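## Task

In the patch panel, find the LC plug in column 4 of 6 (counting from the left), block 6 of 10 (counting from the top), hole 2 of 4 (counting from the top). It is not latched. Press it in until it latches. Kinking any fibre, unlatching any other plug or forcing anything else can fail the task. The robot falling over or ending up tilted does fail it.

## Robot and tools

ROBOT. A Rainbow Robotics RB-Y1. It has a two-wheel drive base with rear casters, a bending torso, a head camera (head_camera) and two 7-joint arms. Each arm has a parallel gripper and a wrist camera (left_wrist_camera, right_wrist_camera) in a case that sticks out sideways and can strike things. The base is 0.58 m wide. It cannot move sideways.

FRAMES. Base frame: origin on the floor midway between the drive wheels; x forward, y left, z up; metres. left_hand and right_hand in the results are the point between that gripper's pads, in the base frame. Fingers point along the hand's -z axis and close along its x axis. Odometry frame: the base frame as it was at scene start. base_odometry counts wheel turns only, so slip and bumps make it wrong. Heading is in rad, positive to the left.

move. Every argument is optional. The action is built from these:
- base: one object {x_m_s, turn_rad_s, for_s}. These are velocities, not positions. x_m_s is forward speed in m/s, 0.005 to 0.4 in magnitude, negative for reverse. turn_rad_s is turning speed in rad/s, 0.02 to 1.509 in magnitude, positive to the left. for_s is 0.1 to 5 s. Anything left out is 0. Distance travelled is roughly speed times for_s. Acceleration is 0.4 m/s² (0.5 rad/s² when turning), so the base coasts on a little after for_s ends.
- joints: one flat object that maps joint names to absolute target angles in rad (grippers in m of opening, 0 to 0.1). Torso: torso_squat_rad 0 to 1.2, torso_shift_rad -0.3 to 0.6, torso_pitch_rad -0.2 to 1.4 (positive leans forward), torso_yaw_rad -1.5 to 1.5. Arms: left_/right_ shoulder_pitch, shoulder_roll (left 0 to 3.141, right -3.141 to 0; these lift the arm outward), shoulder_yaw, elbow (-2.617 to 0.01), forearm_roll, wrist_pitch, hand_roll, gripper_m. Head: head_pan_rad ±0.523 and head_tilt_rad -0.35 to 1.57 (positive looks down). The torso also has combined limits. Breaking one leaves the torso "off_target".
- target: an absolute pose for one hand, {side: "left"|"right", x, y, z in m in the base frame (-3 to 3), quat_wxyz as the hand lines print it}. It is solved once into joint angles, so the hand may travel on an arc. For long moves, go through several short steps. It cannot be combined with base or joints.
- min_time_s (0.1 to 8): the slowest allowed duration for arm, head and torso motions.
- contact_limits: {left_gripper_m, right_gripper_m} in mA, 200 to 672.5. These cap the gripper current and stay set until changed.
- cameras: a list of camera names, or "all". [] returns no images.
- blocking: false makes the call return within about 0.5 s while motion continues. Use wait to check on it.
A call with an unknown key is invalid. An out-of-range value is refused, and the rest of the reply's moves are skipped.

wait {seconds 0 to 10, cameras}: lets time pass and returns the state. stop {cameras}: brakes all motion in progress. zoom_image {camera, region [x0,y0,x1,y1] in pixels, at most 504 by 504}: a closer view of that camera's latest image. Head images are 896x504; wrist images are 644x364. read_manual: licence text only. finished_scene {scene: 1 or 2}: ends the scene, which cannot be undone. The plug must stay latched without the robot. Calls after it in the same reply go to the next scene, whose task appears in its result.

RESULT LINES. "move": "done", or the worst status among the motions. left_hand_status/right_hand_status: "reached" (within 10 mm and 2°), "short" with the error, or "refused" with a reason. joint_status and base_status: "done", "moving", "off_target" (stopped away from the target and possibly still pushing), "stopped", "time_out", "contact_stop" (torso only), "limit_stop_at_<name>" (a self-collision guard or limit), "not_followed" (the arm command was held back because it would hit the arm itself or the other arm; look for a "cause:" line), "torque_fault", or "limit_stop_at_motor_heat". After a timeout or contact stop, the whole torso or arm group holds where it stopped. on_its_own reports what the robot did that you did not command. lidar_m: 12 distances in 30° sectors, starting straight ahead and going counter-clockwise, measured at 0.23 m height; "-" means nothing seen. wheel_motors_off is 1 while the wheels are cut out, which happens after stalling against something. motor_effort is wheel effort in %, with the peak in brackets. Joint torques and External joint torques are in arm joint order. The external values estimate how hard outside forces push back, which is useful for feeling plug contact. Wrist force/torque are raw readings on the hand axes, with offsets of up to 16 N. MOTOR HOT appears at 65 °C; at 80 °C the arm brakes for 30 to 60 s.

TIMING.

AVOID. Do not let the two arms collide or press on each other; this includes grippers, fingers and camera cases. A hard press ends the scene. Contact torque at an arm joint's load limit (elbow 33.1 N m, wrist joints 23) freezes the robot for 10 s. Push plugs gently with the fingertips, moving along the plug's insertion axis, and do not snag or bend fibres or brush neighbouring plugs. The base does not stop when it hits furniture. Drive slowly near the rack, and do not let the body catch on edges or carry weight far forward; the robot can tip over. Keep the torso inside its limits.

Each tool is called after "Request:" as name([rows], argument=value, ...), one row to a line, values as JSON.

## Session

Request:
move()

Scene clock: 0.00 s.
Joint torques (N m): no reading
External joint torques (N m): no reading
Wrist force (N): no reading
Wrist torque (N m): no reading
Wrist force, peak (N): no reading
base_odometry: x=+0.000 y=+0.000 heading=+0.000
lidar_m: 1.60 1.24 2.24 2.14 2.21 3.00 4.22 3.55 2.59 2.46 2.33 1.39
base_status: not commanded
joint_positions: torso_squat_rad=+0.350 torso_shift_rad=+0.000 torso_pitch_rad=+0.000 torso_yaw_rad=+0.000 left_shoulder_pitch_rad=+0.005 left_shoulder_roll_rad=+0.040 left_shoulder_yaw_rad=-0.033 left_elbow_rad=-0.115 left_forearm_roll_rad=-0.045 left_wrist_pitch_rad=-0.016 left_hand_roll_rad=-0.017 left_gripper_m=+0.101 right_shoulder_pitch_rad=+0.025 right_shoulder_roll_rad=-0.009 right_shoulder_yaw_rad=-0.034 right_elbow_rad=-0.257 right_forearm_roll_rad=+0.035 right_wrist_pitch_rad=-0.042 right_hand_roll_rad=-0.008 right_gripper_m=+0.099 head_pan_rad=+0.000 head_tilt_rad=+0.400
joint_status: not commanded
wheel_motors_off: 0
motor_effort: left_wheel=+1 right_wheel=+0
chest: x=-0.2280 y=-0.0009 z=+1.2475 quat_wxyz=(+1.000, +0.001, +0.000, +0.000) (m; base frame)
left_hand: x=-0.1724 y=+0.2482 z=+0.5656 quat_wxyz=(+0.997, +0.021, -0.062, -0.048) (m; base frame)
right_hand: x=-0.1115 y=-0.2323 z=+0.5726 quat_wxyz=(+0.990, -0.008, -0.137, -0.007) (m; base frame)
pictures: head_camera, left_wrist_camera, right_wrist_camera

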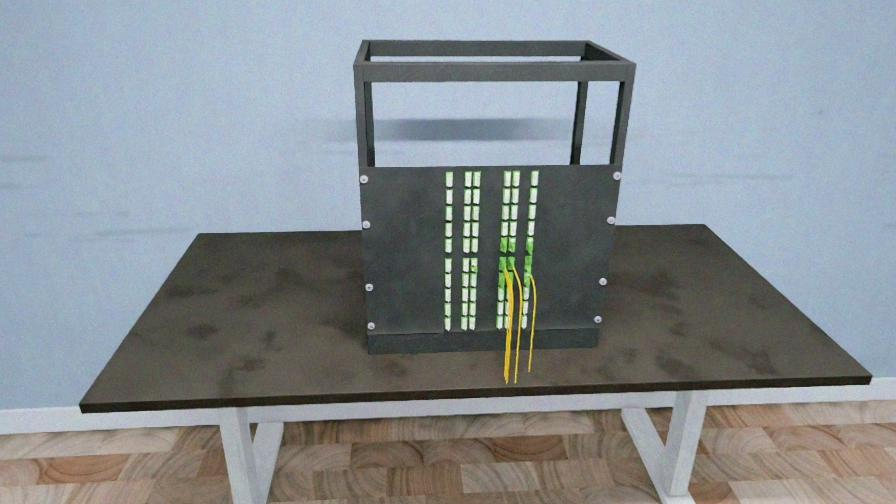

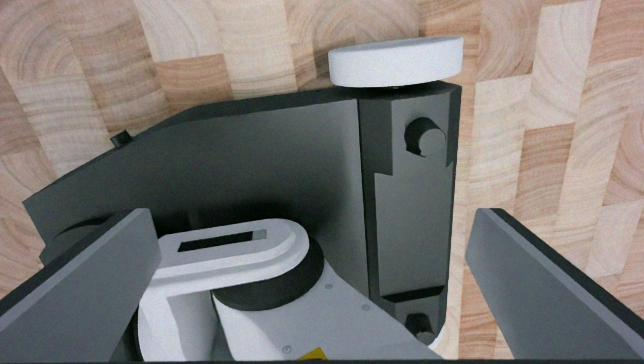

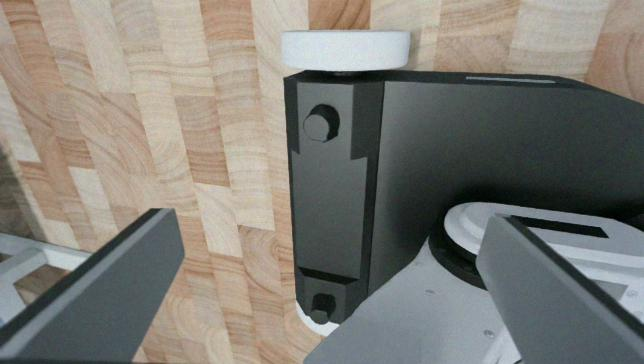

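Request:
move(joints={"right_shoulder_pitch_rad":-0.629,"right_shoulder_roll_rad":-0.05,"right_shoulder_yaw_rad":-0.378,"right_elbow_rad":-1.727,"right_forearm_roll_rad":0.079,"right_wrist_pitch_rad":1.893,"right_hand_roll_rad":-1.317,"right_gripper_m":0.03,"head_tilt_rad":0.7,"head_pan_rad":-0.25,"left_gripper_m":0}, base={"x_m_s":0.2,"for_s":3.0}, contact_limits={"right_gripper_m":200})

Request:
zoom_image(camera="right_wrist_camera", region=[240, 0, 540, 300])

Scene clock: 5.33 s.
Joint torques (N m): left_arm=[-0.83 1.33 -0.56 0.2 -0.1 -0.52 0.19] | right_arm=[-16.66 -5.34 0.77 -7.91 0.07 -0.92 0.29]
External joint torques (N m): left_arm=[0.54 0.07 -0.63 0.22 -0.11 -0.17 0.19] | right_arm=[1.05 0.05 -0.58 -0.31 0.01 -0.15 0.28]
Wrist force (N): left_arm=[-3.5 2.0 -6.7] | right_arm=[-1.4 -5.9 -7.1]
Wrist torque (N m): left_arm=[-0.17 -0.50 0.01] | right_arm=[0.19 -0.47 -0.17]
Wrist force, peak (N): left_arm=[-4.1 2.8 -7.2] | right_arm=[-1.9 -6.0 -7.3]
move: done
base_odometry: x=+0.600 y=+0.000 heading=+0.001
lidar_m: 1.00 0.71 1.40 2.15 2.23 3.01 4.82 3.55 2.56 2.46 0.94 1.04
base_status: done (sent for 3 of 3 s)
joint_positions: torso_squat_rad=+0.350 torso_shift_rad=+0.000 torso_pitch_rad=+0.000 torso_yaw_rad=+0.000 left_shoulder_pitch_rad=+0.005 left_shoulder_roll_rad=+0.040 left_shoulder_yaw_rad=-0.033 left_elbow_rad=-0.115 left_forearm_roll_rad=-0.045 left_wrist_pitch_rad=-0.016 left_hand_roll_rad=-0.017 left_gripper_m=+0.001 right_shoulder_pitch_rad=-0.629 right_shoulder_roll_rad=-0.050 right_shoulder_yaw_rad=-0.378 right_elbow_rad=-1.727 right_forearm_roll_rad=+0.079 right_wrist_pitch_rad=+1.893 right_hand_roll_rad=-1.317 right_gripper_m=+0.030 head_pan_rad=-0.250 head_tilt_rad=+0.700
joint_status: all done
wheel_motors_off: 0
motor_effort: left_wheel=+7(23) right_wheel=-7(25)
contact_limits: right_gripper_m 200 mA
chest: x=-0.2280 y=-0.0009 z=+1.2475 quat_wxyz=(+1.000, +0.001, +0.000, +0.000) (m; base frame)
left_hand: x=-0.1723 y=+0.2482 z=+0.5656 quat_wxyz=(+0.997, +0.021, -0.062, -0.048) (m; base frame)
right_hand: x=+0.2514 y=-0.2751 z=+1.0554 quat_wxyz=(+0.709, +0.132, -0.162, -0.674) (m; base frame)
pictures: head_camera, left_wrist_camera, right_wrist_camera

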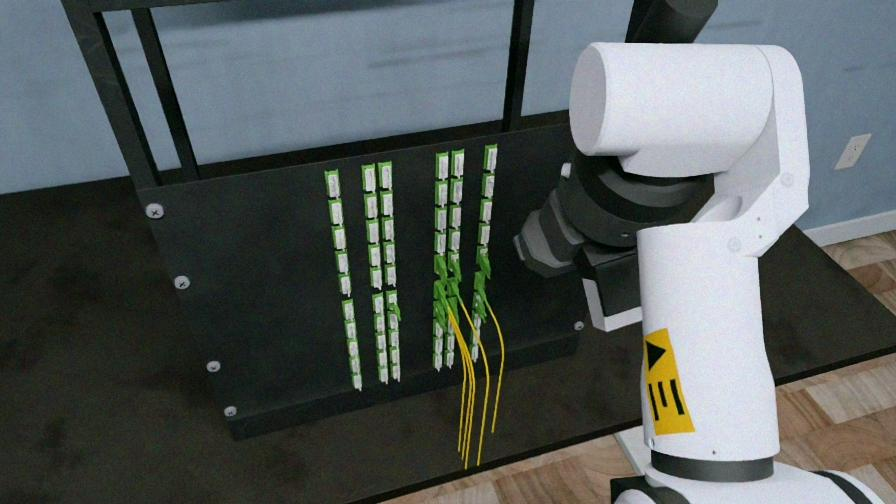

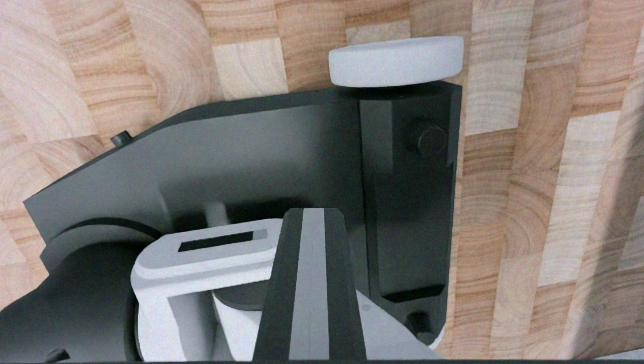

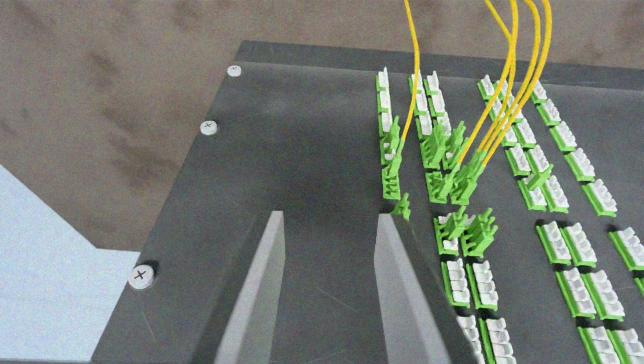

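Scaled by 1.680 from the camera's 644x364 image, which has a finer 1265x715 frame.

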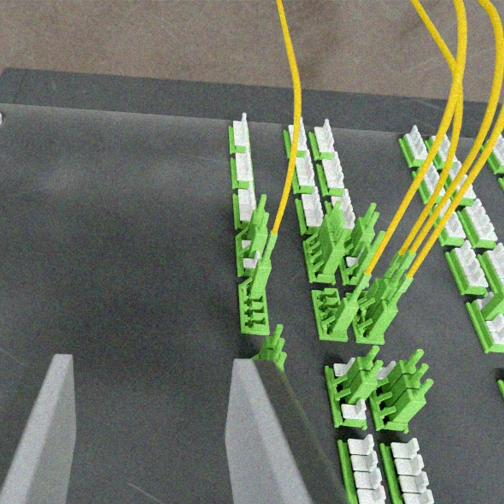

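Request:
move(target={"side":"right","x":0.26,"y":-0.195,"z":1.04,"quat_wxyz":[0.715,0.143,-0.146,-0.669]}, min_time_s=1.5, cameras=["head_camera","right_wrist_camera"])

Request:
zoom_image(camera="right_wrist_camera", region=[240, 100, 400, 260])

Request:
zoom_image(camera="head_camera", region=[400, 230, 540, 480])

Scene clock: 8.83 s.
Joint torques (N m): left_arm=[-1.35 1.61 -0.62 0.22 -0.06 -0.51 0.17] | right_arm=[-16.13 -1.61 1.05 -7.84 0.04 -1.03 -0.03]
External joint torques (N m): left_arm=[0.04 0.36 -0.69 0.24 -0.07 -0.16 0.17] | right_arm=[1.84 1.44 0.41 0.06 -0.11 -0.28 -0.03]
Wrist force (N): left_arm=[-3.6 1.8 -6.9] | right_arm=[-1.2 -5.4 -7.3]
Wrist torque (N m): left_arm=[-0.15 -0.53 0.01] | right_arm=[0.16 -0.44 -0.16]
Wrist force, peak (N): left_arm=[-3.9 2.7 -7.3] | right_arm=[-1.5 -5.8 -7.5]
move: done
base_odometry: x=+0.600 y=+0.000 heading=+0.001
lidar_m: 0.99 0.72 1.40 2.15 2.23 3.02 4.83 3.55 2.57 2.46 0.93 1.04
base_status: not commanded
joint_positions: torso_squat_rad=+0.350 torso_shift_rad=+0.000 torso_pitch_rad=+0.000 torso_yaw_rad=+0.000 left_shoulder_pitch_rad=+0.005 left_shoulder_roll_rad=+0.040 left_shoulder_yaw_rad=-0.033 left_elbow_rad=-0.115 left_forearm_roll_rad=-0.045 left_wrist_pitch_rad=-0.016 left_hand_roll_rad=-0.017 left_gripper_m=+0.001 right_shoulder_pitch_rad=-0.624 right_shoulder_roll_rad=+0.000 right_shoulder_yaw_rad=-0.178 right_elbow_rad=-1.668 right_forearm_roll_rad=+0.050 right_wrist_pitch_rad=+1.840 right_hand_roll_rad=-1.526 right_gripper_m=+0.030 head_pan_rad=-0.250 head_tilt_rad=+0.700
joint_status: all done
wheel_motors_off: 0
motor_effort: left_wheel=+7(7) right_wheel=-6(9)
contact_limits: right_gripper_m 200 mA
chest: x=-0.2280 y=-0.0009 z=+1.2475 quat_wxyz=(+1.000, +0.001, +0.000, +0.000) (m; base frame)
left_hand: x=-0.1723 y=+0.2482 z=+0.5656 quat_wxyz=(+0.997, +0.021, -0.062, -0.048) (m; base frame)
right_hand: x=+0.2600 y=-0.1952 z=+1.0401 quat_wxyz=(+0.715, +0.143, -0.146, -0.669) (m; base frame)
right_hand_status: reached (checked arc, planned for 1.5 s): 0 mm and 0.0 deg off.
pictures: head_camera, right_wrist_camera

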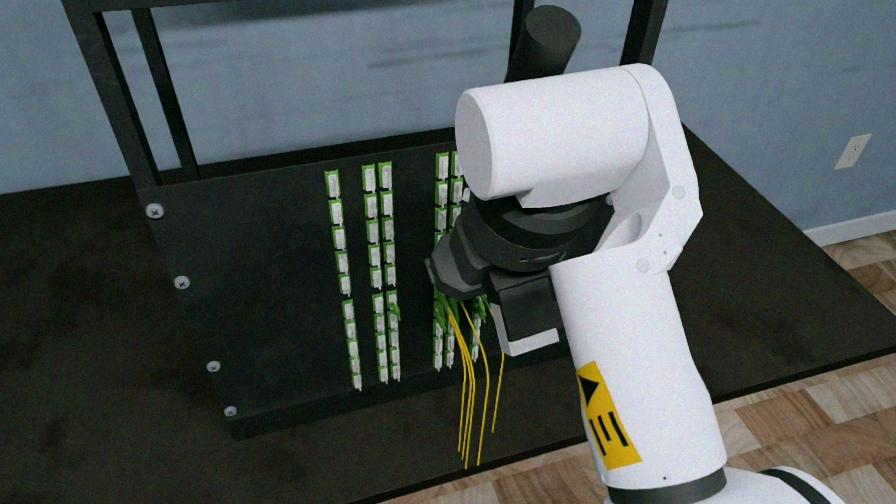

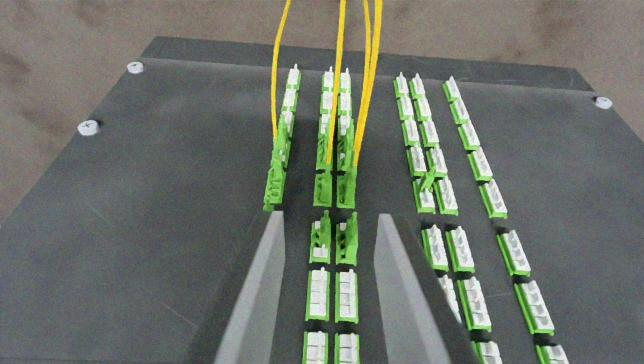

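Scaled by 3.150 from the camera's 644x364 image, which has a finer 1265x715 frame.

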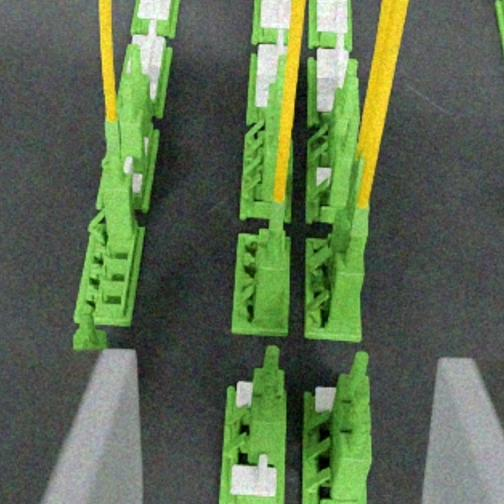

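Scaled by 2.016 from the camera's 896x504 image, which has a finer 1280x720 frame.

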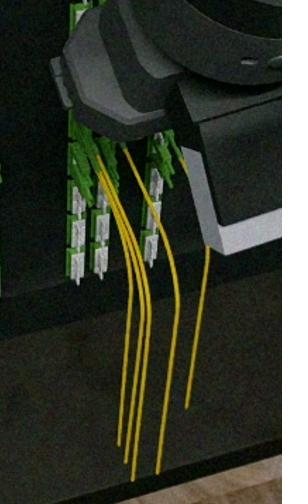

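Request:
zoom_image(camera="right_wrist_camera", region=[280, 140, 390, 280])

Request:
zoom_image(camera="head_camera", region=[410, 200, 510, 330])

Scaled by 3.600 from the camera's 644x364 image, which has a finer 1265x715 frame.

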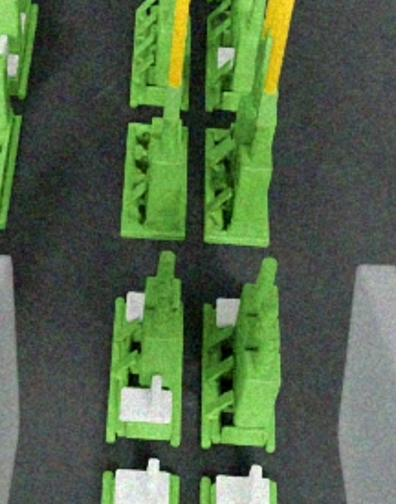

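Scaled by 3.877 from the camera's 896x504 image, which has a finer 1280x720 frame.

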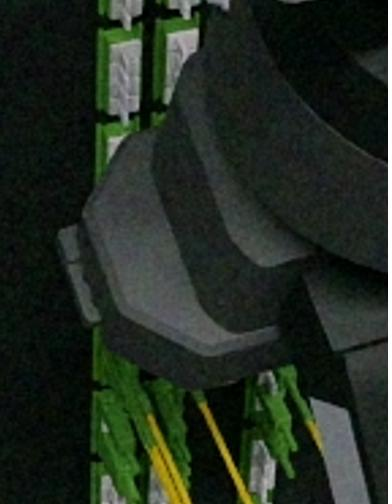

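Request:
move(target={"side":"right","x":0.2797,"y":-0.18,"z":1.01,"quat_wxyz":[0.715,0.143,-0.146,-0.669]}, min_time_s=1.5, cameras=[])

Request:
move(joints={"right_gripper_m":0.01}, cameras=["right_wrist_camera"])

Request:
zoom_image(camera="right_wrist_camera", region=[260, 120, 400, 300])

Request:
zoom_image(camera="right_wrist_camera", region=[310, 170, 370, 250])

Scene clock: 16.60 s.
Joint torques (N m): left_arm=[-1.06 1.46 -0.54 0.19 -0.18 -0.56 0.06] | right_arm=[-19.43 -4.32 0.72 -8.41 0.1 -1.01 -0.03]
External joint torques (N m): left_arm=[0.32 0.2 -0.61 0.21 -0.19 -0.21 0.07] | right_arm=[-0.82 -1.46 0.34 0.02 -0.11 -0.25 -0.03]
Wrist force (N): left_arm=[-4.4 2.1 -6.4] | right_arm=[-1.3 -5.4 -7.3]
Wrist torque (N m): left_arm=[-0.16 -0.65 0.05] | right_arm=[0.13 -0.48 -0.21]
Wrist force, peak (N): left_arm=[-3.7 2.1 -7.3] | right_arm=[-1.0 -5.6 -7.6]
move: done
base_odometry: x=+0.600 y=+0.000 heading=+0.001
lidar_m: 1.00 0.71 1.41 2.15 2.22 3.01 4.83 3.55 2.56 2.45 0.93 1.05
base_status: not commanded
joint_positions: torso_squat_rad=+0.350 torso_shift_rad=+0.000 torso_pitch_rad=+0.000 torso_yaw_rad=+0.000 left_shoulder_pitch_rad=+0.005 left_shoulder_roll_rad=+0.040 left_shoulder_yaw_rad=-0.033 left_elbow_rad=-0.115 left_forearm_roll_rad=-0.045 left_wrist_pitch_rad=-0.016 left_hand_roll_rad=-0.017 left_gripper_m=+0.001 right_shoulder_pitch_rad=-0.637 right_shoulder_roll_rad=-0.003 right_shoulder_yaw_rad=-0.137 right_elbow_rad=-1.513 right_forearm_roll_rad=+0.039 right_wrist_pitch_rad=+1.699 right_hand_roll_rad=-1.579 right_gripper_m=+0.030 head_pan_rad=-0.250 head_tilt_rad=+0.700
joint_status: all done
wheel_motors_off: 0
motor_effort: left_wheel=+7(7) right_wheel=-6(9)
contact_limits: right_gripper_m 200 mA
chest: x=-0.2280 y=-0.0009 z=+1.2475 quat_wxyz=(+1.000, +0.001, +0.000, +0.000) (m; base frame)
left_hand: x=-0.1723 y=+0.2482 z=+0.5656 quat_wxyz=(+0.997, +0.021, -0.062, -0.048) (m; base frame)
right_hand: x=+0.2790 y=-0.1800 z=+1.0100 quat_wxyz=(+0.715, +0.143, -0.146, -0.669) (m; base frame)
right_hand_status: reached (checked arc, planned for 1.5 s): 1 mm and 0.0 deg off.
pictures: none
No camera images: "cameras" was empty.

Scene clock: 17.30 s.
Joint torques (N m): left_arm=[-1.23 1.55 -0.64 0.19 -0.08 -0.55 0.17] | right_arm=[-19.29 -4.33 0.77 -8.49 0.03 -0.99 0]
External joint torques (N m): left_arm=[0.15 0.3 -0.71 0.21 -0.08 -0.2 0.17] | right_arm=[-0.68 -1.48 0.39 -0.05 -0.18 -0.23 -0.01]
Wrist force (N): left_arm=[-3.5 2.5 -6.9] | right_arm=[-1.3 -5.3 -7.2]
Wrist torque (N m): left_arm=[-0.24 -0.48 0.00] | right_arm=[0.13 -0.47 -0.21]
Wrist force, peak (N): left_arm=[-3.5 1.9 -7.3] | right_arm=[-1.3 -5.3 -7.5]
move: done
base_odometry: x=+0.600 y=+0.000 heading=+0.001
lidar_m: 0.99 0.72 1.41 2.16 2.23 3.01 4.82 3.54 2.57 2.46 0.92 1.04
base_status: not commanded
joint_positions: torso_squat_rad=+0.350 torso_shift_rad=+0.000 torso_pitch_rad=+0.000 torso_yaw_rad=+0.000 left_shoulder_pitch_rad=+0.005 left_shoulder_roll_rad=+0.040 left_shoulder_yaw_rad=-0.033 left_elbow_rad=-0.115 left_forearm_roll_rad=-0.045 left_wrist_pitch_rad=-0.016 left_hand_roll_rad=-0.017 left_gripper_m=+0.001 right_shoulder_pitch_rad=-0.637 right_shoulder_roll_rad=-0.003 right_shoulder_yaw_rad=-0.137 right_elbow_rad=-1.513 right_forearm_roll_rad=+0.039 right_wrist_pitch_rad=+1.699 right_hand_roll_rad=-1.579 right_gripper_m=+0.010 head_pan_rad=-0.250 head_tilt_rad=+0.700
joint_status: all done
wheel_motors_off: 0
motor_effort: left_wheel=+7(7) right_wheel=-7(8)
contact_limits: right_gripper_m 200 mA
chest: x=-0.2280 y=-0.0009 z=+1.2475 quat_wxyz=(+1.000, +0.001, +0.000, +0.000) (m; base frame)
left_hand: x=-0.1723 y=+0.2482 z=+0.5656 quat_wxyz=(+0.997, +0.021, -0.062, -0.048) (m; base frame)
right_hand: x=+0.2790 y=-0.1800 z=+1.0100 quat_wxyz=(+0.715, +0.143, -0.146, -0.669) (m; base frame)
pictures: right_wrist_camera

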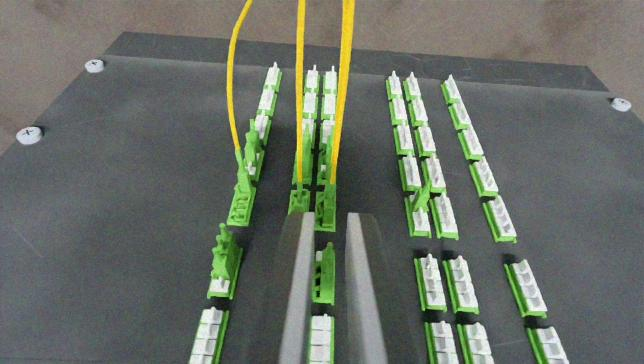

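Scaled by 2.800 from the camera's 644x364 image, which has a finer 1265x715 frame.

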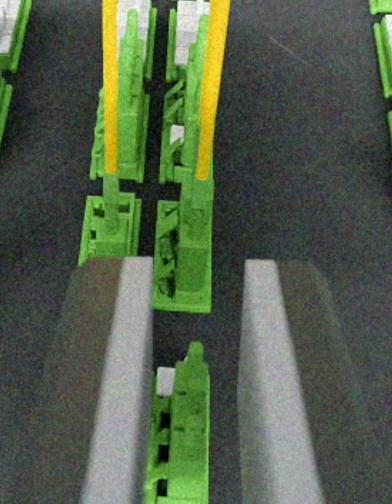

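Scaled by 6.300 from the camera's 644x364 image, which has a finer 1265x715 frame.

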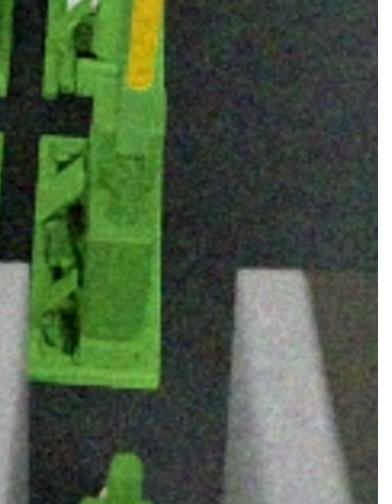

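Request:
move(joints={"right_gripper_m":0.0085}, cameras=[])

Request:
move(target={"side":"right","x":0.281,"y":-0.179,"z":0.985,"quat_wxyz":[0.715,0.143,-0.146,-0.669]}, min_time_s=1.5, cameras=["right_wrist_camera"])

Request:
zoom_image(camera="right_wrist_camera", region=[270, 130, 390, 290])

Scene clock: 19.23 s.
Joint torques (N m): left_arm=[-1.25 1.66 -0.36 0.29 -0.05 -0.61 0.13] | right_arm=[-19.03 -4.17 0.75 -8.4 0.05 -1.07 -0.06]
External joint torques (N m): left_arm=[0.14 0.4 -0.42 0.31 -0.06 -0.26 0.14] | right_arm=[-0.43 -1.32 0.37 0.04 -0.16 -0.31 -0.07]
Wrist force (N): left_arm=[-3.6 2.4 -6.7] | right_arm=[-1.6 -5.3 -7.4]
Wrist torque (N m): left_arm=[-0.22 -0.52 0.02] | right_arm=[0.12 -0.50 -0.22]
Wrist force, peak (N): left_arm=[-3.9 2.4 -7.2] | right_arm=[-1.5 -5.4 -7.5]
move: done
base_odometry: x=+0.600 y=+0.000 heading=+0.001
lidar_m: 1.00 0.72 1.40 2.15 2.23 3.02 4.82 3.55 2.57 2.45 0.93 1.05
base_status: not commanded
joint_positions: torso_squat_rad=+0.350 torso_shift_rad=+0.000 torso_pitch_rad=+0.000 torso_yaw_rad=+0.000 left_shoulder_pitch_rad=+0.005 left_shoulder_roll_rad=+0.040 left_shoulder_yaw_rad=-0.033 left_elbow_rad=-0.115 left_forearm_roll_rad=-0.045 left_wrist_pitch_rad=-0.016 left_hand_roll_rad=-0.017 left_gripper_m=+0.001 right_shoulder_pitch_rad=-0.637 right_shoulder_roll_rad=-0.003 right_shoulder_yaw_rad=-0.137 right_elbow_rad=-1.513 right_forearm_roll_rad=+0.039 right_wrist_pitch_rad=+1.699 right_hand_roll_rad=-1.579 right_gripper_m=+0.009 head_pan_rad=-0.250 head_tilt_rad=+0.700
joint_status: all done
wheel_motors_off: 0
motor_effort: left_wheel=+7(7) right_wheel=-7(7)
contact_limits: right_gripper_m 200 mA
chest: x=-0.2280 y=-0.0009 z=+1.2475 quat_wxyz=(+1.000, +0.001, +0.000, +0.000) (m; base frame)
left_hand: x=-0.1723 y=+0.2482 z=+0.5656 quat_wxyz=(+0.997, +0.021, -0.062, -0.048) (m; base frame)
right_hand: x=+0.2790 y=-0.1800 z=+1.0100 quat_wxyz=(+0.715, +0.143, -0.146, -0.669) (m; base frame)
pictures: none
No camera images: "cameras" was empty.

Scene clock: 21.07 s.
Joint torques (N m): left_arm=[-1.21 1.63 -0.5 0.23 -0.08 -0.55 0.05] | right_arm=[-16.64 -0.9 0.82 -8.7 0.03 -1.1 -0.09]
External joint torques (N m): left_arm=[0.17 0.38 -0.57 0.25 -0.09 -0.2 0.05] | right_arm=[1.82 1.75 0.5 -0.03 -0.19 -0.35 -0.09]
Wrist force (N): left_arm=[-3.8 2.2 -7.1] | right_arm=[-1.4 -5.3 -7.4]
Wrist torque (N m): left_arm=[-0.19 -0.55 0.01] | right_arm=[0.11 -0.48 -0.19]
Wrist force, peak (N): left_arm=[-3.9 2.4 -7.4] | right_arm=[-1.4 -5.5 -7.5]
move: done
base_odometry: x=+0.600 y=+0.000 heading=+0.001
lidar_m: 1.00 0.71 1.40 2.16 2.23 3.02 4.82 3.56 2.56 2.45 0.92 1.05
base_status: not commanded
joint_positions: torso_squat_rad=+0.350 torso_shift_rad=+0.000 torso_pitch_rad=+0.000 torso_yaw_rad=+0.000 left_shoulder_pitch_rad=+0.005 left_shoulder_roll_rad=+0.040 left_shoulder_yaw_rad=-0.033 left_elbow_rad=-0.115 left_forearm_roll_rad=-0.045 left_wrist_pitch_rad=-0.016 left_hand_roll_rad=-0.017 left_gripper_m=+0.001 right_shoulder_pitch_rad=-0.608 right_shoulder_roll_rad=-0.002 right_shoulder_yaw_rad=-0.122 right_elbow_rad=-1.457 right_forearm_roll_rad=+0.036 right_wrist_pitch_rad=+1.616 right_hand_roll_rad=-1.586 right_gripper_m=+0.009 head_pan_rad=-0.250 head_tilt_rad=+0.700
joint_status: all done
wheel_motors_off: 0
motor_effort: left_wheel=+7(7) right_wheel=-5(10)
contact_limits: right_gripper_m 200 mA
chest: x=-0.2280 y=-0.0009 z=+1.2475 quat_wxyz=(+1.000, +0.001, +0.000, +0.000) (m; base frame)
left_hand: x=-0.1723 y=+0.2482 z=+0.5656 quat_wxyz=(+0.997, +0.021, -0.062, -0.048) (m; base frame)
right_hand: x=+0.2810 y=-0.1792 z=+0.9852 quat_wxyz=(+0.715, +0.143, -0.146, -0.669) (m; base frame)
right_hand_status: reached (checked arc, planned for 1.5 s): 0 mm and 0.0 deg off.
pictures: right_wrist_camera

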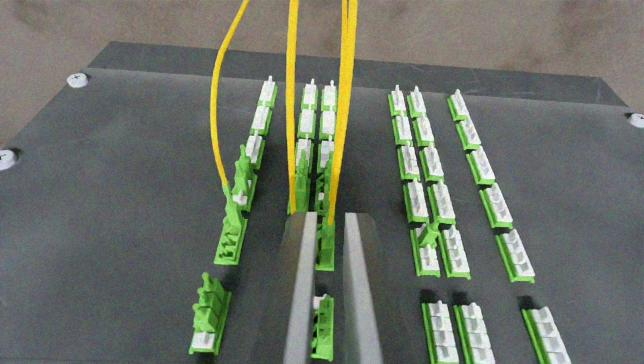

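Scaled by 3.150 from the camera's 644x364 image, which has a finer 1265x715 frame.

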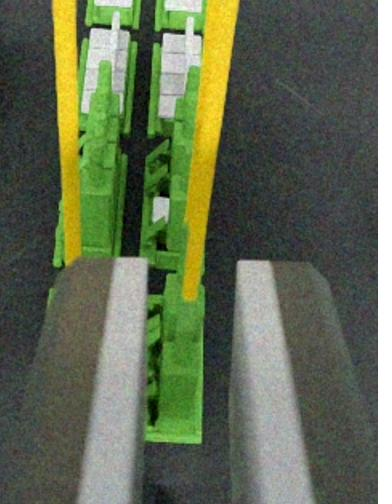

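Request:
move(joints={"right_gripper_m":0.007}, cameras=[])

Request:
move(target={"side":"right","x":0.281,"y":-0.179,"z":0.968,"quat_wxyz":[0.715,0.143,-0.146,-0.669]}, min_time_s=1.5, cameras=["right_wrist_camera"])

Request:
zoom_image(camera="right_wrist_camera", region=[270, 130, 390, 290])

Scene clock: 22.07 s.
Joint torques (N m): left_arm=[-1.24 1.46 -0.64 0.23 -0.07 -0.55 0.14] | right_arm=[-16.53 -0.85 0.73 -8.66 0.02 -0.97 -0.09]
External joint torques (N m): left_arm=[0.14 0.21 -0.71 0.25 -0.08 -0.2 0.15] | right_arm=[1.94 1.8 0.4 0.01 -0.21 -0.22 -0.09]
Wrist force (N): left_arm=[-3.5 1.8 -6.9] | right_arm=[-1.3 -5.4 -7.2]
Wrist torque (N m): left_arm=[-0.16 -0.52 0.01] | right_arm=[0.12 -0.47 -0.18]
Wrist force, peak (N): left_arm=[-3.8 2.2 -7.2] | right_arm=[-1.5 -5.5 -7.5]
move: done
base_odometry: x=+0.600 y=+0.000 heading=+0.001
lidar_m: 1.00 0.71 1.42 2.16 2.22 3.02 4.83 3.55 2.56 2.46 0.92 1.04
base_status: not commanded
joint_positions: torso_squat_rad=+0.350 torso_shift_rad=+0.000 torso_pitch_rad=+0.000 torso_yaw_rad=+0.000 left_shoulder_pitch_rad=+0.005 left_shoulder_roll_rad=+0.040 left_shoulder_yaw_rad=-0.033 left_elbow_rad=-0.115 left_forearm_roll_rad=-0.045 left_wrist_pitch_rad=-0.016 left_hand_roll_rad=-0.017 left_gripper_m=+0.001 right_shoulder_pitch_rad=-0.608 right_shoulder_roll_rad=-0.002 right_shoulder_yaw_rad=-0.122 right_elbow_rad=-1.457 right_forearm_roll_rad=+0.036 right_wrist_pitch_rad=+1.616 right_hand_roll_rad=-1.586 right_gripper_m=+0.007 head_pan_rad=-0.250 head_tilt_rad=+0.700
joint_status: all done
wheel_motors_off: 0
motor_effort: left_wheel=+7(7) right_wheel=-6(8)
contact_limits: right_gripper_m 200 mA
chest: x=-0.2280 y=-0.0009 z=+1.2475 quat_wxyz=(+1.000, +0.001, +0.000, +0.000) (m; base frame)
left_hand: x=-0.1723 y=+0.2482 z=+0.5656 quat_wxyz=(+0.997, +0.021, -0.062, -0.048) (m; base frame)
right_hand: x=+0.2810 y=-0.1792 z=+0.9852 quat_wxyz=(+0.715, +0.143, -0.146, -0.669) (m; base frame)
pictures: none
No camera images: "cameras" was empty.

Scene clock: 23.90 s.
Joint torques (N m): left_arm=[-1.5 1.63 -0.42 0.32 -0.13 -0.56 0.14] | right_arm=[-16.55 -0.73 0.73 -8.83 0.03 -1.1 -0.11]
External joint torques (N m): left_arm=[-0.12 0.38 -0.49 0.34 -0.14 -0.21 0.15] | right_arm=[1.77 1.78 0.44 -0.03 -0.2 -0.35 -0.11]
Wrist force (N): left_arm=[-4.0 2.6 -7.0] | right_arm=[-1.4 -5.1 -7.2]
Wrist torque (N m): left_arm=[-0.22 -0.59 -0.01] | right_arm=[0.10 -0.48 -0.18]
Wrist force, peak (N): left_arm=[-4.2 2.2 -7.2] | right_arm=[-1.2 -5.4 -7.5]
move: done
base_odometry: x=+0.600 y=+0.000 heading=+0.001
lidar_m: 0.99 0.70 1.41 2.14 2.23 3.01 4.83 3.56 2.56 2.46 0.93 1.05
base_status: not commanded
joint_positions: torso_squat_rad=+0.350 torso_shift_rad=+0.000 torso_pitch_rad=+0.000 torso_yaw_rad=+0.000 left_shoulder_pitch_rad=+0.005 left_shoulder_roll_rad=+0.040 left_shoulder_yaw_rad=-0.033 left_elbow_rad=-0.115 left_forearm_roll_rad=-0.045 left_wrist_pitch_rad=-0.016 left_hand_roll_rad=-0.017 left_gripper_m=+0.001 right_shoulder_pitch_rad=-0.587 right_shoulder_roll_rad=-0.001 right_shoulder_yaw_rad=-0.114 right_elbow_rad=-1.421 right_forearm_roll_rad=+0.034 right_wrist_pitch_rad=+1.560 right_hand_roll_rad=-1.590 right_gripper_m=+0.007 head_pan_rad=-0.250 head_tilt_rad=+0.700
joint_status: all done
wheel_motors_off: 0
motor_effort: left_wheel=+7(7) right_wheel=-7(10)
contact_limits: right_gripper_m 200 mA
chest: x=-0.2280 y=-0.0009 z=+1.2475 quat_wxyz=(+1.000, +0.001, +0.000, +0.000) (m; base frame)
left_hand: x=-0.1723 y=+0.2482 z=+0.5656 quat_wxyz=(+0.997, +0.021, -0.062, -0.048) (m; base frame)
right_hand: x=+0.2811 y=-0.1792 z=+0.9682 quat_wxyz=(+0.715, +0.143, -0.146, -0.669) (m; base frame)
right_hand_status: reached (checked arc, planned for 1.5 s): 0 mm and 0.0 deg off.
pictures: right_wrist_camera

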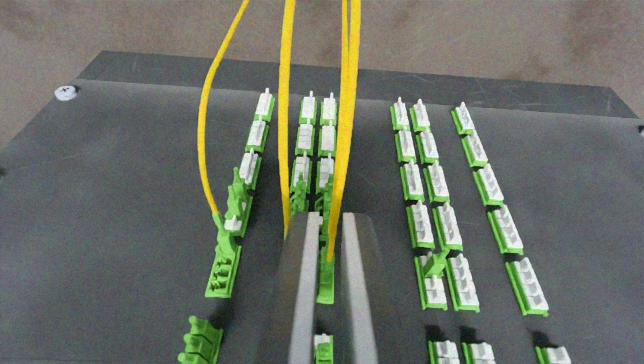

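Scaled by 3.150 from the camera's 644x364 image, which has a finer 1265x715 frame.

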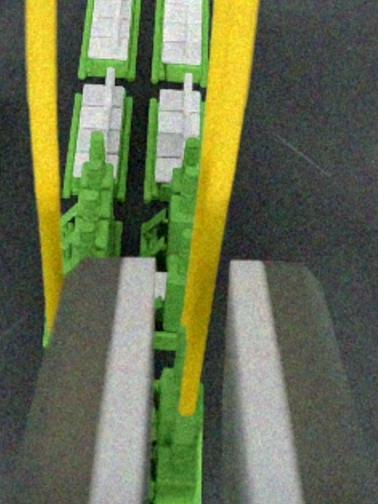

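Request:
move(target={"side":"right","x":0.283,"y":-0.1788,"z":0.9535,"quat_wxyz":[0.715,0.143,-0.146,-0.669]}, min_time_s=1.5, cameras=["head_camera","right_wrist_camera"])

Request:
zoom_image(camera="right_wrist_camera", region=[270, 170, 390, 330])

Scene clock: 26.17 s.
Joint torques (N m): left_arm=[-1.21 1.13 -0.66 0.18 -0.15 -0.55 0.15] | right_arm=[-16.33 -0.91 0.78 -8.97 0.08 -0.96 -0.08]
External joint torques (N m): left_arm=[0.18 -0.13 -0.73 0.2 -0.16 -0.19 0.15] | right_arm=[1.99 1.55 0.5 -0.07 -0.15 -0.21 -0.09]
Wrist force (N): left_arm=[-4.1 1.5 -6.7] | right_arm=[-1.4 -5.5 -6.9]
Wrist torque (N m): left_arm=[-0.13 -0.55 0.00] | right_arm=[0.15 -0.48 -0.22]
Wrist force, peak (N): left_arm=[-4.0 2.3 -7.2] | right_arm=[-1.2 -5.3 -7.5]
move: done
base_odometry: x=+0.600 y=+0.000 heading=+0.001
lidar_m: 1.00 0.70 1.41 2.15 2.23 3.01 4.83 3.56 2.57 2.46 0.91 1.04
base_status: not commanded
joint_positions: torso_squat_rad=+0.350 torso_shift_rad=+0.000 torso_pitch_rad=+0.000 torso_yaw_rad=+0.000 left_shoulder_pitch_rad=+0.005 left_shoulder_roll_rad=+0.040 left_shoulder_yaw_rad=-0.033 left_elbow_rad=-0.115 left_forearm_roll_rad=-0.045 left_wrist_pitch_rad=-0.016 left_hand_roll_rad=-0.017 left_gripper_m=+0.001 right_shoulder_pitch_rad=-0.580 right_shoulder_roll_rad=-0.001 right_shoulder_yaw_rad=-0.111 right_elbow_rad=-1.374 right_forearm_roll_rad=+0.033 right_wrist_pitch_rad=+1.507 right_hand_roll_rad=-1.592 right_gripper_m=+0.007 head_pan_rad=-0.250 head_tilt_rad=+0.700
joint_status: all done
wheel_motors_off: 0
motor_effort: left_wheel=+7(7) right_wheel=-8(10)
contact_limits: right_gripper_m 200 mA
chest: x=-0.2280 y=-0.0009 z=+1.2475 quat_wxyz=(+1.000, +0.001, +0.000, +0.000) (m; base frame)
left_hand: x=-0.1723 y=+0.2482 z=+0.5656 quat_wxyz=(+0.997, +0.021, -0.062, -0.048) (m; base frame)
right_hand: x=+0.2831 y=-0.1790 z=+0.9537 quat_wxyz=(+0.715, +0.143, -0.146, -0.669) (m; base frame)
right_hand_status: reached (checked arc, planned for 1.5 s): 0 mm and 0.0 deg off.
pictures: head_camera, right_wrist_camera

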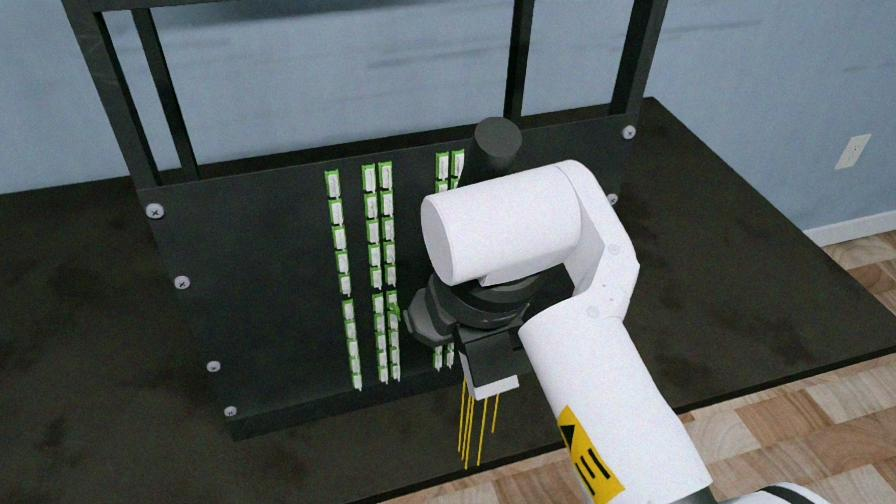

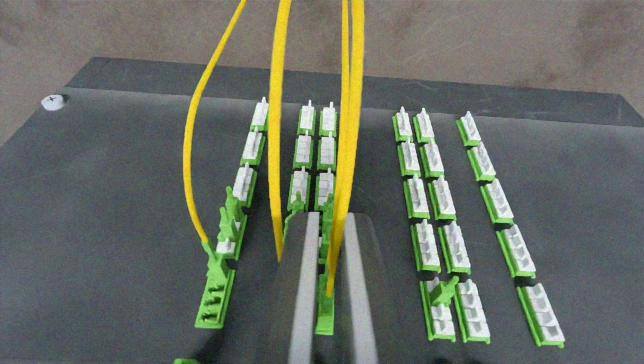

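Scaled by 3.150 from the camera's 644x364 image, which has a finer 1265x715 frame.

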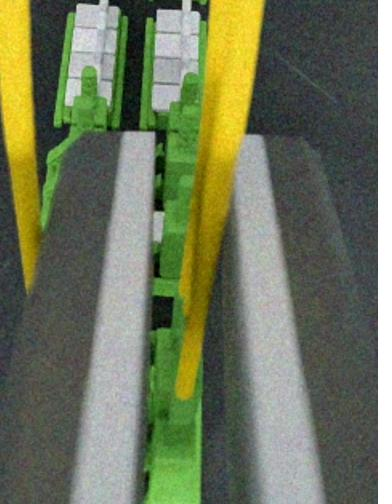

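Request:
move(target={"side":"right","x":0.294,"y":-0.1785,"z":0.9535,"quat_wxyz":[0.715,0.143,-0.146,-0.669]}, min_time_s=1.5, cameras=["right_wrist_camera"])

Request:
zoom_image(camera="right_wrist_camera", region=[270, 170, 390, 330])

Request:
move(target={"side":"right","x":0.303,"y":-0.178,"z":0.9535,"quat_wxyz":[0.715,0.143,-0.146,-0.669]}, min_time_s=1.5, cameras=["right_wrist_camera"])

Request:
zoom_image(camera="right_wrist_camera", region=[270, 170, 390, 330])

Scene clock: 28.60 s.
Joint torques (N m): left_arm=[-1.26 1.59 -0.39 0.23 -0.18 -0.54 0.19] | right_arm=[-19.75 -4.15 -1.07 -8.83 0.01 -1.01 -0.02]
External joint torques (N m): left_arm=[0.12 0.34 -0.46 0.25 -0.19 -0.19 0.2] | right_arm=[-0.81 -1.28 -1.31 0.11 -0.22 -0.26 -0.02]
Wrist force (N): left_arm=[-3.7 2.0 -7.5] | right_arm=[-1.6 -5.4 -7.2]
Wrist torque (N m): left_arm=[-0.19 -0.53 0.04] | right_arm=[0.15 -0.46 -0.20]
Wrist force, peak (N): left_arm=[-4.2 1.6 -7.3] | right_arm=[-1.5 -5.7 -7.4]
move: done
base_odometry: x=+0.600 y=+0.000 heading=+0.001
lidar_m: 1.00 0.72 1.41 2.16 2.22 3.02 4.83 3.55 2.57 2.46 0.93 1.05
base_status: not commanded
joint_positions: torso_squat_rad=+0.350 torso_shift_rad=+0.000 torso_pitch_rad=+0.000 torso_yaw_rad=+0.000 left_shoulder_pitch_rad=+0.005 left_shoulder_roll_rad=+0.040 left_shoulder_yaw_rad=-0.033 left_elbow_rad=-0.115 left_forearm_roll_rad=-0.045 left_wrist_pitch_rad=-0.016 left_hand_roll_rad=-0.017 left_gripper_m=+0.001 right_shoulder_pitch_rad=-0.624 right_shoulder_roll_rad=-0.011 right_shoulder_yaw_rad=-0.121 right_elbow_rad=-1.301 right_forearm_roll_rad=+0.027 right_wrist_pitch_rad=+1.477 right_hand_roll_rad=-1.596 right_gripper_m=+0.007 head_pan_rad=-0.250 head_tilt_rad=+0.700
joint_status: all done
wheel_motors_off: 0
motor_effort: left_wheel=+7(7) right_wheel=-7(8)
contact_limits: right_gripper_m 200 mA
chest: x=-0.2280 y=-0.0009 z=+1.2475 quat_wxyz=(+1.000, +0.001, +0.000, +0.000) (m; base frame)
left_hand: x=-0.1723 y=+0.2482 z=+0.5656 quat_wxyz=(+0.997, +0.021, -0.062, -0.048) (m; base frame)
right_hand: x=+0.2938 y=-0.1783 z=+0.9533 quat_wxyz=(+0.715, +0.143, -0.146, -0.669) (m; base frame)
right_hand_status: reached (checked arc, planned for 1.5 s): 0 mm and 0.0 deg off.
pictures: right_wrist_camera

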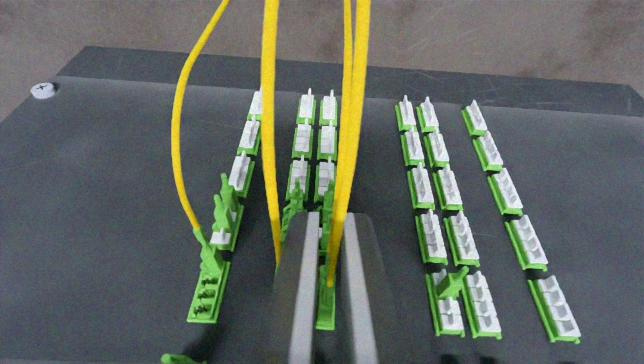

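Scaled by 3.150 from the camera's 644x364 image, which has a finer 1265x715 frame.

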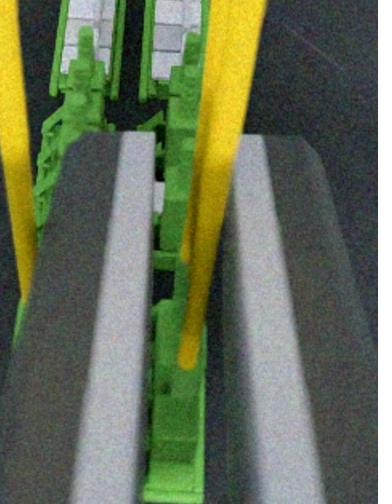

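Scene clock: 30.43 s.
Joint torques (N m): left_arm=[-1.15 1.28 -0.32 0.32 -0.07 -0.5 0.24] | right_arm=[-20.34 -4.69 -1.02 -8.94 0.03 -1.01 -0.1]
External joint torques (N m): left_arm=[0.24 0.02 -0.39 0.34 -0.08 -0.15 0.24] | right_arm=[-0.93 -1.5 -1.22 0.03 -0.21 -0.26 -0.11]
Wrist force (N): left_arm=[-3.3 2.4 -7.3] | right_arm=[-1.3 -5.4 -7.2]
Wrist torque (N m): left_arm=[-0.20 -0.51 0.03] | right_arm=[0.16 -0.43 -0.20]
Wrist force, peak (N): left_arm=[-4.0 1.8 -7.3] | right_arm=[-1.4 -5.5 -7.4]
move: done
base_odometry: x=+0.600 y=+0.000 heading=+0.001
lidar_m: 0.99 0.72 1.41 2.16 2.23 3.01 4.83 3.55 2.56 2.45 0.93 1.05
base_status: not commanded
joint_positions: torso_squat_rad=+0.350 torso_shift_rad=+0.000 torso_pitch_rad=+0.000 torso_yaw_rad=+0.000 left_shoulder_pitch_rad=+0.005 left_shoulder_roll_rad=+0.040 left_shoulder_yaw_rad=-0.033 left_elbow_rad=-0.115 left_forearm_roll_rad=-0.045 left_wrist_pitch_rad=-0.016 left_hand_roll_rad=-0.017 left_gripper_m=+0.001 right_shoulder_pitch_rad=-0.658 right_shoulder_roll_rad=-0.018 right_shoulder_yaw_rad=-0.129 right_elbow_rad=-1.245 right_forearm_roll_rad=+0.023 right_wrist_pitch_rad=+1.453 right_hand_roll_rad=-1.599 right_gripper_m=+0.007 head_pan_rad=-0.250 head_tilt_rad=+0.700
joint_status: all done
wheel_motors_off: 0
motor_effort: left_wheel=+7(7) right_wheel=-9(9)
contact_limits: right_gripper_m 200 mA
chest: x=-0.2280 y=-0.0009 z=+1.2475 quat_wxyz=(+1.000, +0.001, +0.000, +0.000) (m; base frame)
left_hand: x=-0.1723 y=+0.2482 z=+0.5656 quat_wxyz=(+0.997, +0.021, -0.062, -0.048) (m; base frame)
right_hand: x=+0.3021 y=-0.1778 z=+0.9537 quat_wxyz=(+0.715, +0.144, -0.146, -0.669) (m; base frame)
right_hand_status: reached (checked arc, planned for 1.5 s): 1 mm and 0.1 deg off.
pictures: right_wrist_camera

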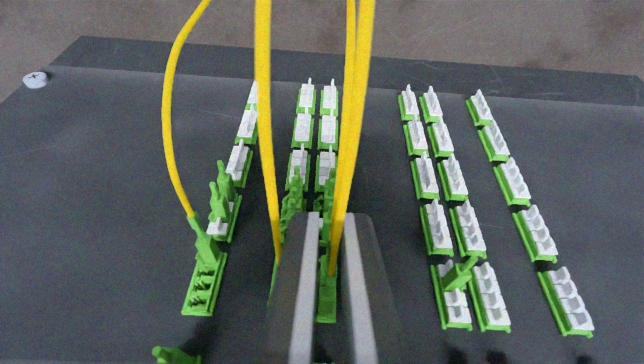

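Scaled by 3.150 from the camera's 644x364 image, which has a finer 1265x715 frame.

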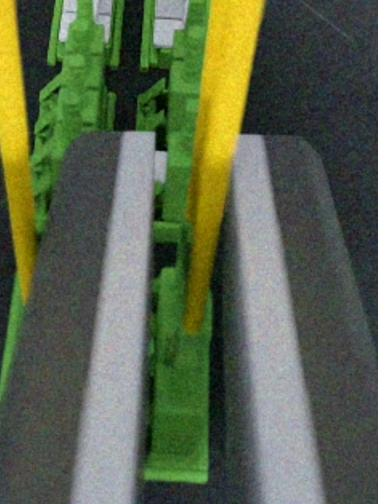

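Request:
move(target={"side":"right","x":0.311,"y":-0.1775,"z":0.9533,"quat_wxyz":[0.715,0.143,-0.146,-0.669]}, min_time_s=1.5, cameras=["right_wrist_camera"])

Request:
zoom_image(camera="right_wrist_camera", region=[290, 200, 370, 320])

Request:
move(joints={"right_gripper_m":0.004}, cameras=["right_wrist_camera"])

Request:
zoom_image(camera="right_wrist_camera", region=[290, 200, 370, 320])

Scene clock: 32.97 s.
Joint torques (N m): left_arm=[-1.05 1.37 -0.63 0.13 -0.1 -0.49 0.21] | right_arm=[-20.67 -4.89 -1.04 -8.95 0.08 -1.04 -0.09]
External joint torques (N m): left_arm=[0.33 0.11 -0.7 0.16 -0.1 -0.14 0.22] | right_arm=[-0.8 -1.38 -1.21 0.05 -0.16 -0.28 -0.09]
Wrist force (N): left_arm=[-3.6 1.6 -7.5] | right_arm=[-1.2 -5.4 -7.4]
Wrist torque (N m): left_arm=[-0.13 -0.51 0.02] | right_arm=[0.13 -0.42 -0.18]
Wrist force, peak (N): left_arm=[-4.0 2.0 -7.3] | right_arm=[-1.4 -5.8 -7.2]
move: done
base_odometry: x=+0.600 y=+0.000 heading=+0.001
lidar_m: 0.99 0.72 1.41 2.15 2.23 3.01 4.83 3.56 2.56 2.45 0.93 1.05
base_status: not commanded
joint_positions: torso_squat_rad=+0.350 torso_shift_rad=+0.000 torso_pitch_rad=+0.000 torso_yaw_rad=+0.000 left_shoulder_pitch_rad=+0.005 left_shoulder_roll_rad=+0.040 left_shoulder_yaw_rad=-0.033 left_elbow_rad=-0.115 left_forearm_roll_rad=-0.045 left_wrist_pitch_rad=-0.016 left_hand_roll_rad=-0.017 left_gripper_m=+0.001 right_shoulder_pitch_rad=-0.693 right_shoulder_roll_rad=-0.026 right_shoulder_yaw_rad=-0.136 right_elbow_rad=-1.186 right_forearm_roll_rad=+0.019 right_wrist_pitch_rad=+1.427 right_hand_roll_rad=-1.602 right_gripper_m=+0.007 head_pan_rad=-0.250 head_tilt_rad=+0.700
joint_status: all done
wheel_motors_off: 0
motor_effort: left_wheel=+7(7) right_wheel=-6(11)
contact_limits: right_gripper_m 200 mA
chest: x=-0.2280 y=-0.0009 z=+1.2475 quat_wxyz=(+1.000, +0.001, +0.000, +0.000) (m; base frame)
left_hand: x=-0.1723 y=+0.2482 z=+0.5656 quat_wxyz=(+0.997, +0.021, -0.062, -0.048) (m; base frame)
right_hand: x=+0.3100 y=-0.1774 z=+0.9535 quat_wxyz=(+0.715, +0.144, -0.146, -0.669) (m; base frame)
right_hand_status: reached (checked arc, planned for 1.5 s): 1 mm and 0.1 deg off.
pictures: right_wrist_camera

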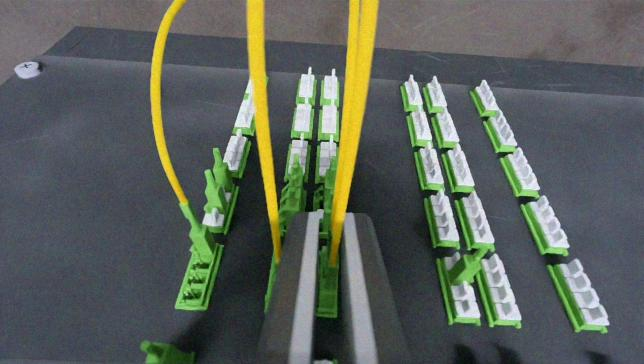

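Scaled by 4.200 from the camera's 644x364 image, which has a finer 1265x715 frame.

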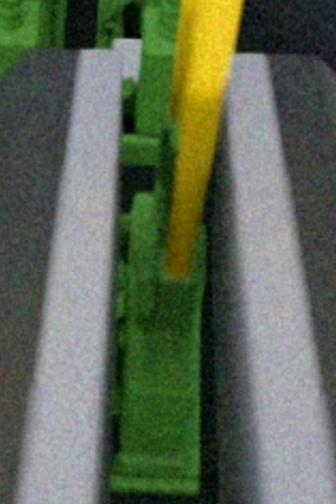

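Scene clock: 33.40 s.
Joint torques (N m): left_arm=[-1.15 1.58 -0.28 0.32 -0.07 -0.46 0.11] | right_arm=[-20.73 -4.96 -1.08 -8.99 0.14 -1.01 -0.1]
External joint torques (N m): left_arm=[0.23 0.32 -0.34 0.34 -0.08 -0.11 0.12] | right_arm=[-0.86 -1.45 -1.24 0.01 -0.11 -0.26 -0.11]
Wrist force (N): left_arm=[-3.6 2.3 -7.0] | right_arm=[-1.2 -5.4 -7.2]
Wrist torque (N m): left_arm=[-0.19 -0.52 0.00] | right_arm=[0.14 -0.44 -0.18]
Wrist force, peak (N): left_arm=[-4.0 2.1 -7.1] | right_arm=[-1.3 -5.5 -7.4]
move: done
base_odometry: x=+0.600 y=+0.000 heading=+0.001
lidar_m: 1.00 0.71 1.40 2.15 2.21 3.02 4.83 3.55 2.57 2.46 0.92 1.04
base_status: not commanded
joint_positions: torso_squat_rad=+0.350 torso_shift_rad=+0.000 torso_pitch_rad=+0.000 torso_yaw_rad=+0.000 left_shoulder_pitch_rad=+0.005 left_shoulder_roll_rad=+0.040 left_shoulder_yaw_rad=-0.033 left_elbow_rad=-0.115 left_forearm_roll_rad=-0.045 left_wrist_pitch_rad=-0.016 left_hand_roll_rad=-0.017 left_gripper_m=+0.001 right_shoulder_pitch_rad=-0.693 right_shoulder_roll_rad=-0.026 right_shoulder_yaw_rad=-0.136 right_elbow_rad=-1.186 right_forearm_roll_rad=+0.019 right_wrist_pitch_rad=+1.427 right_hand_roll_rad=-1.602 right_gripper_m=+0.004 head_pan_rad=-0.250 head_tilt_rad=+0.700
joint_status: all done
wheel_motors_off: 0
motor_effort: left_wheel=+7(7) right_wheel=-9(9)
contact_limits: right_gripper_m 200 mA
chest: x=-0.2280 y=-0.0009 z=+1.2475 quat_wxyz=(+1.000, +0.001, +0.000, +0.000) (m; base frame)
left_hand: x=-0.1723 y=+0.2482 z=+0.5656 quat_wxyz=(+0.997, +0.021, -0.062, -0.048) (m; base frame)
right_hand: x=+0.3100 y=-0.1774 z=+0.9535 quat_wxyz=(+0.715, +0.144, -0.146, -0.669) (m; base frame)
pictures: right_wrist_camera

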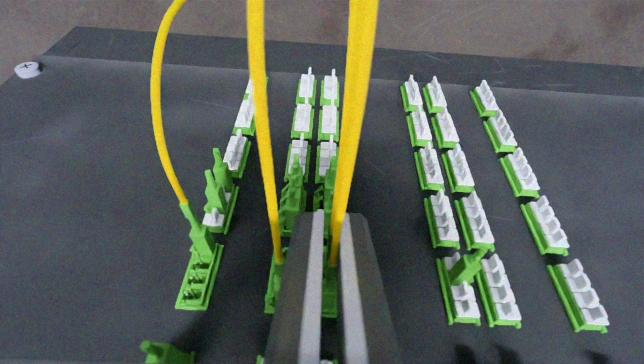

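Scaled by 4.200 from the camera's 644x364 image, which has a finer 1265x715 frame.

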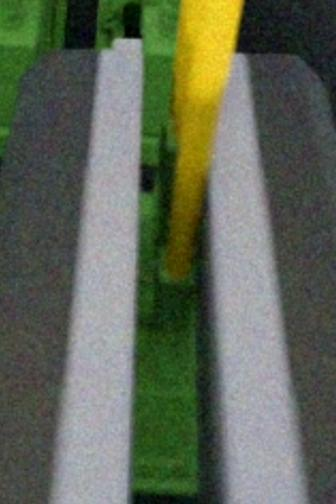

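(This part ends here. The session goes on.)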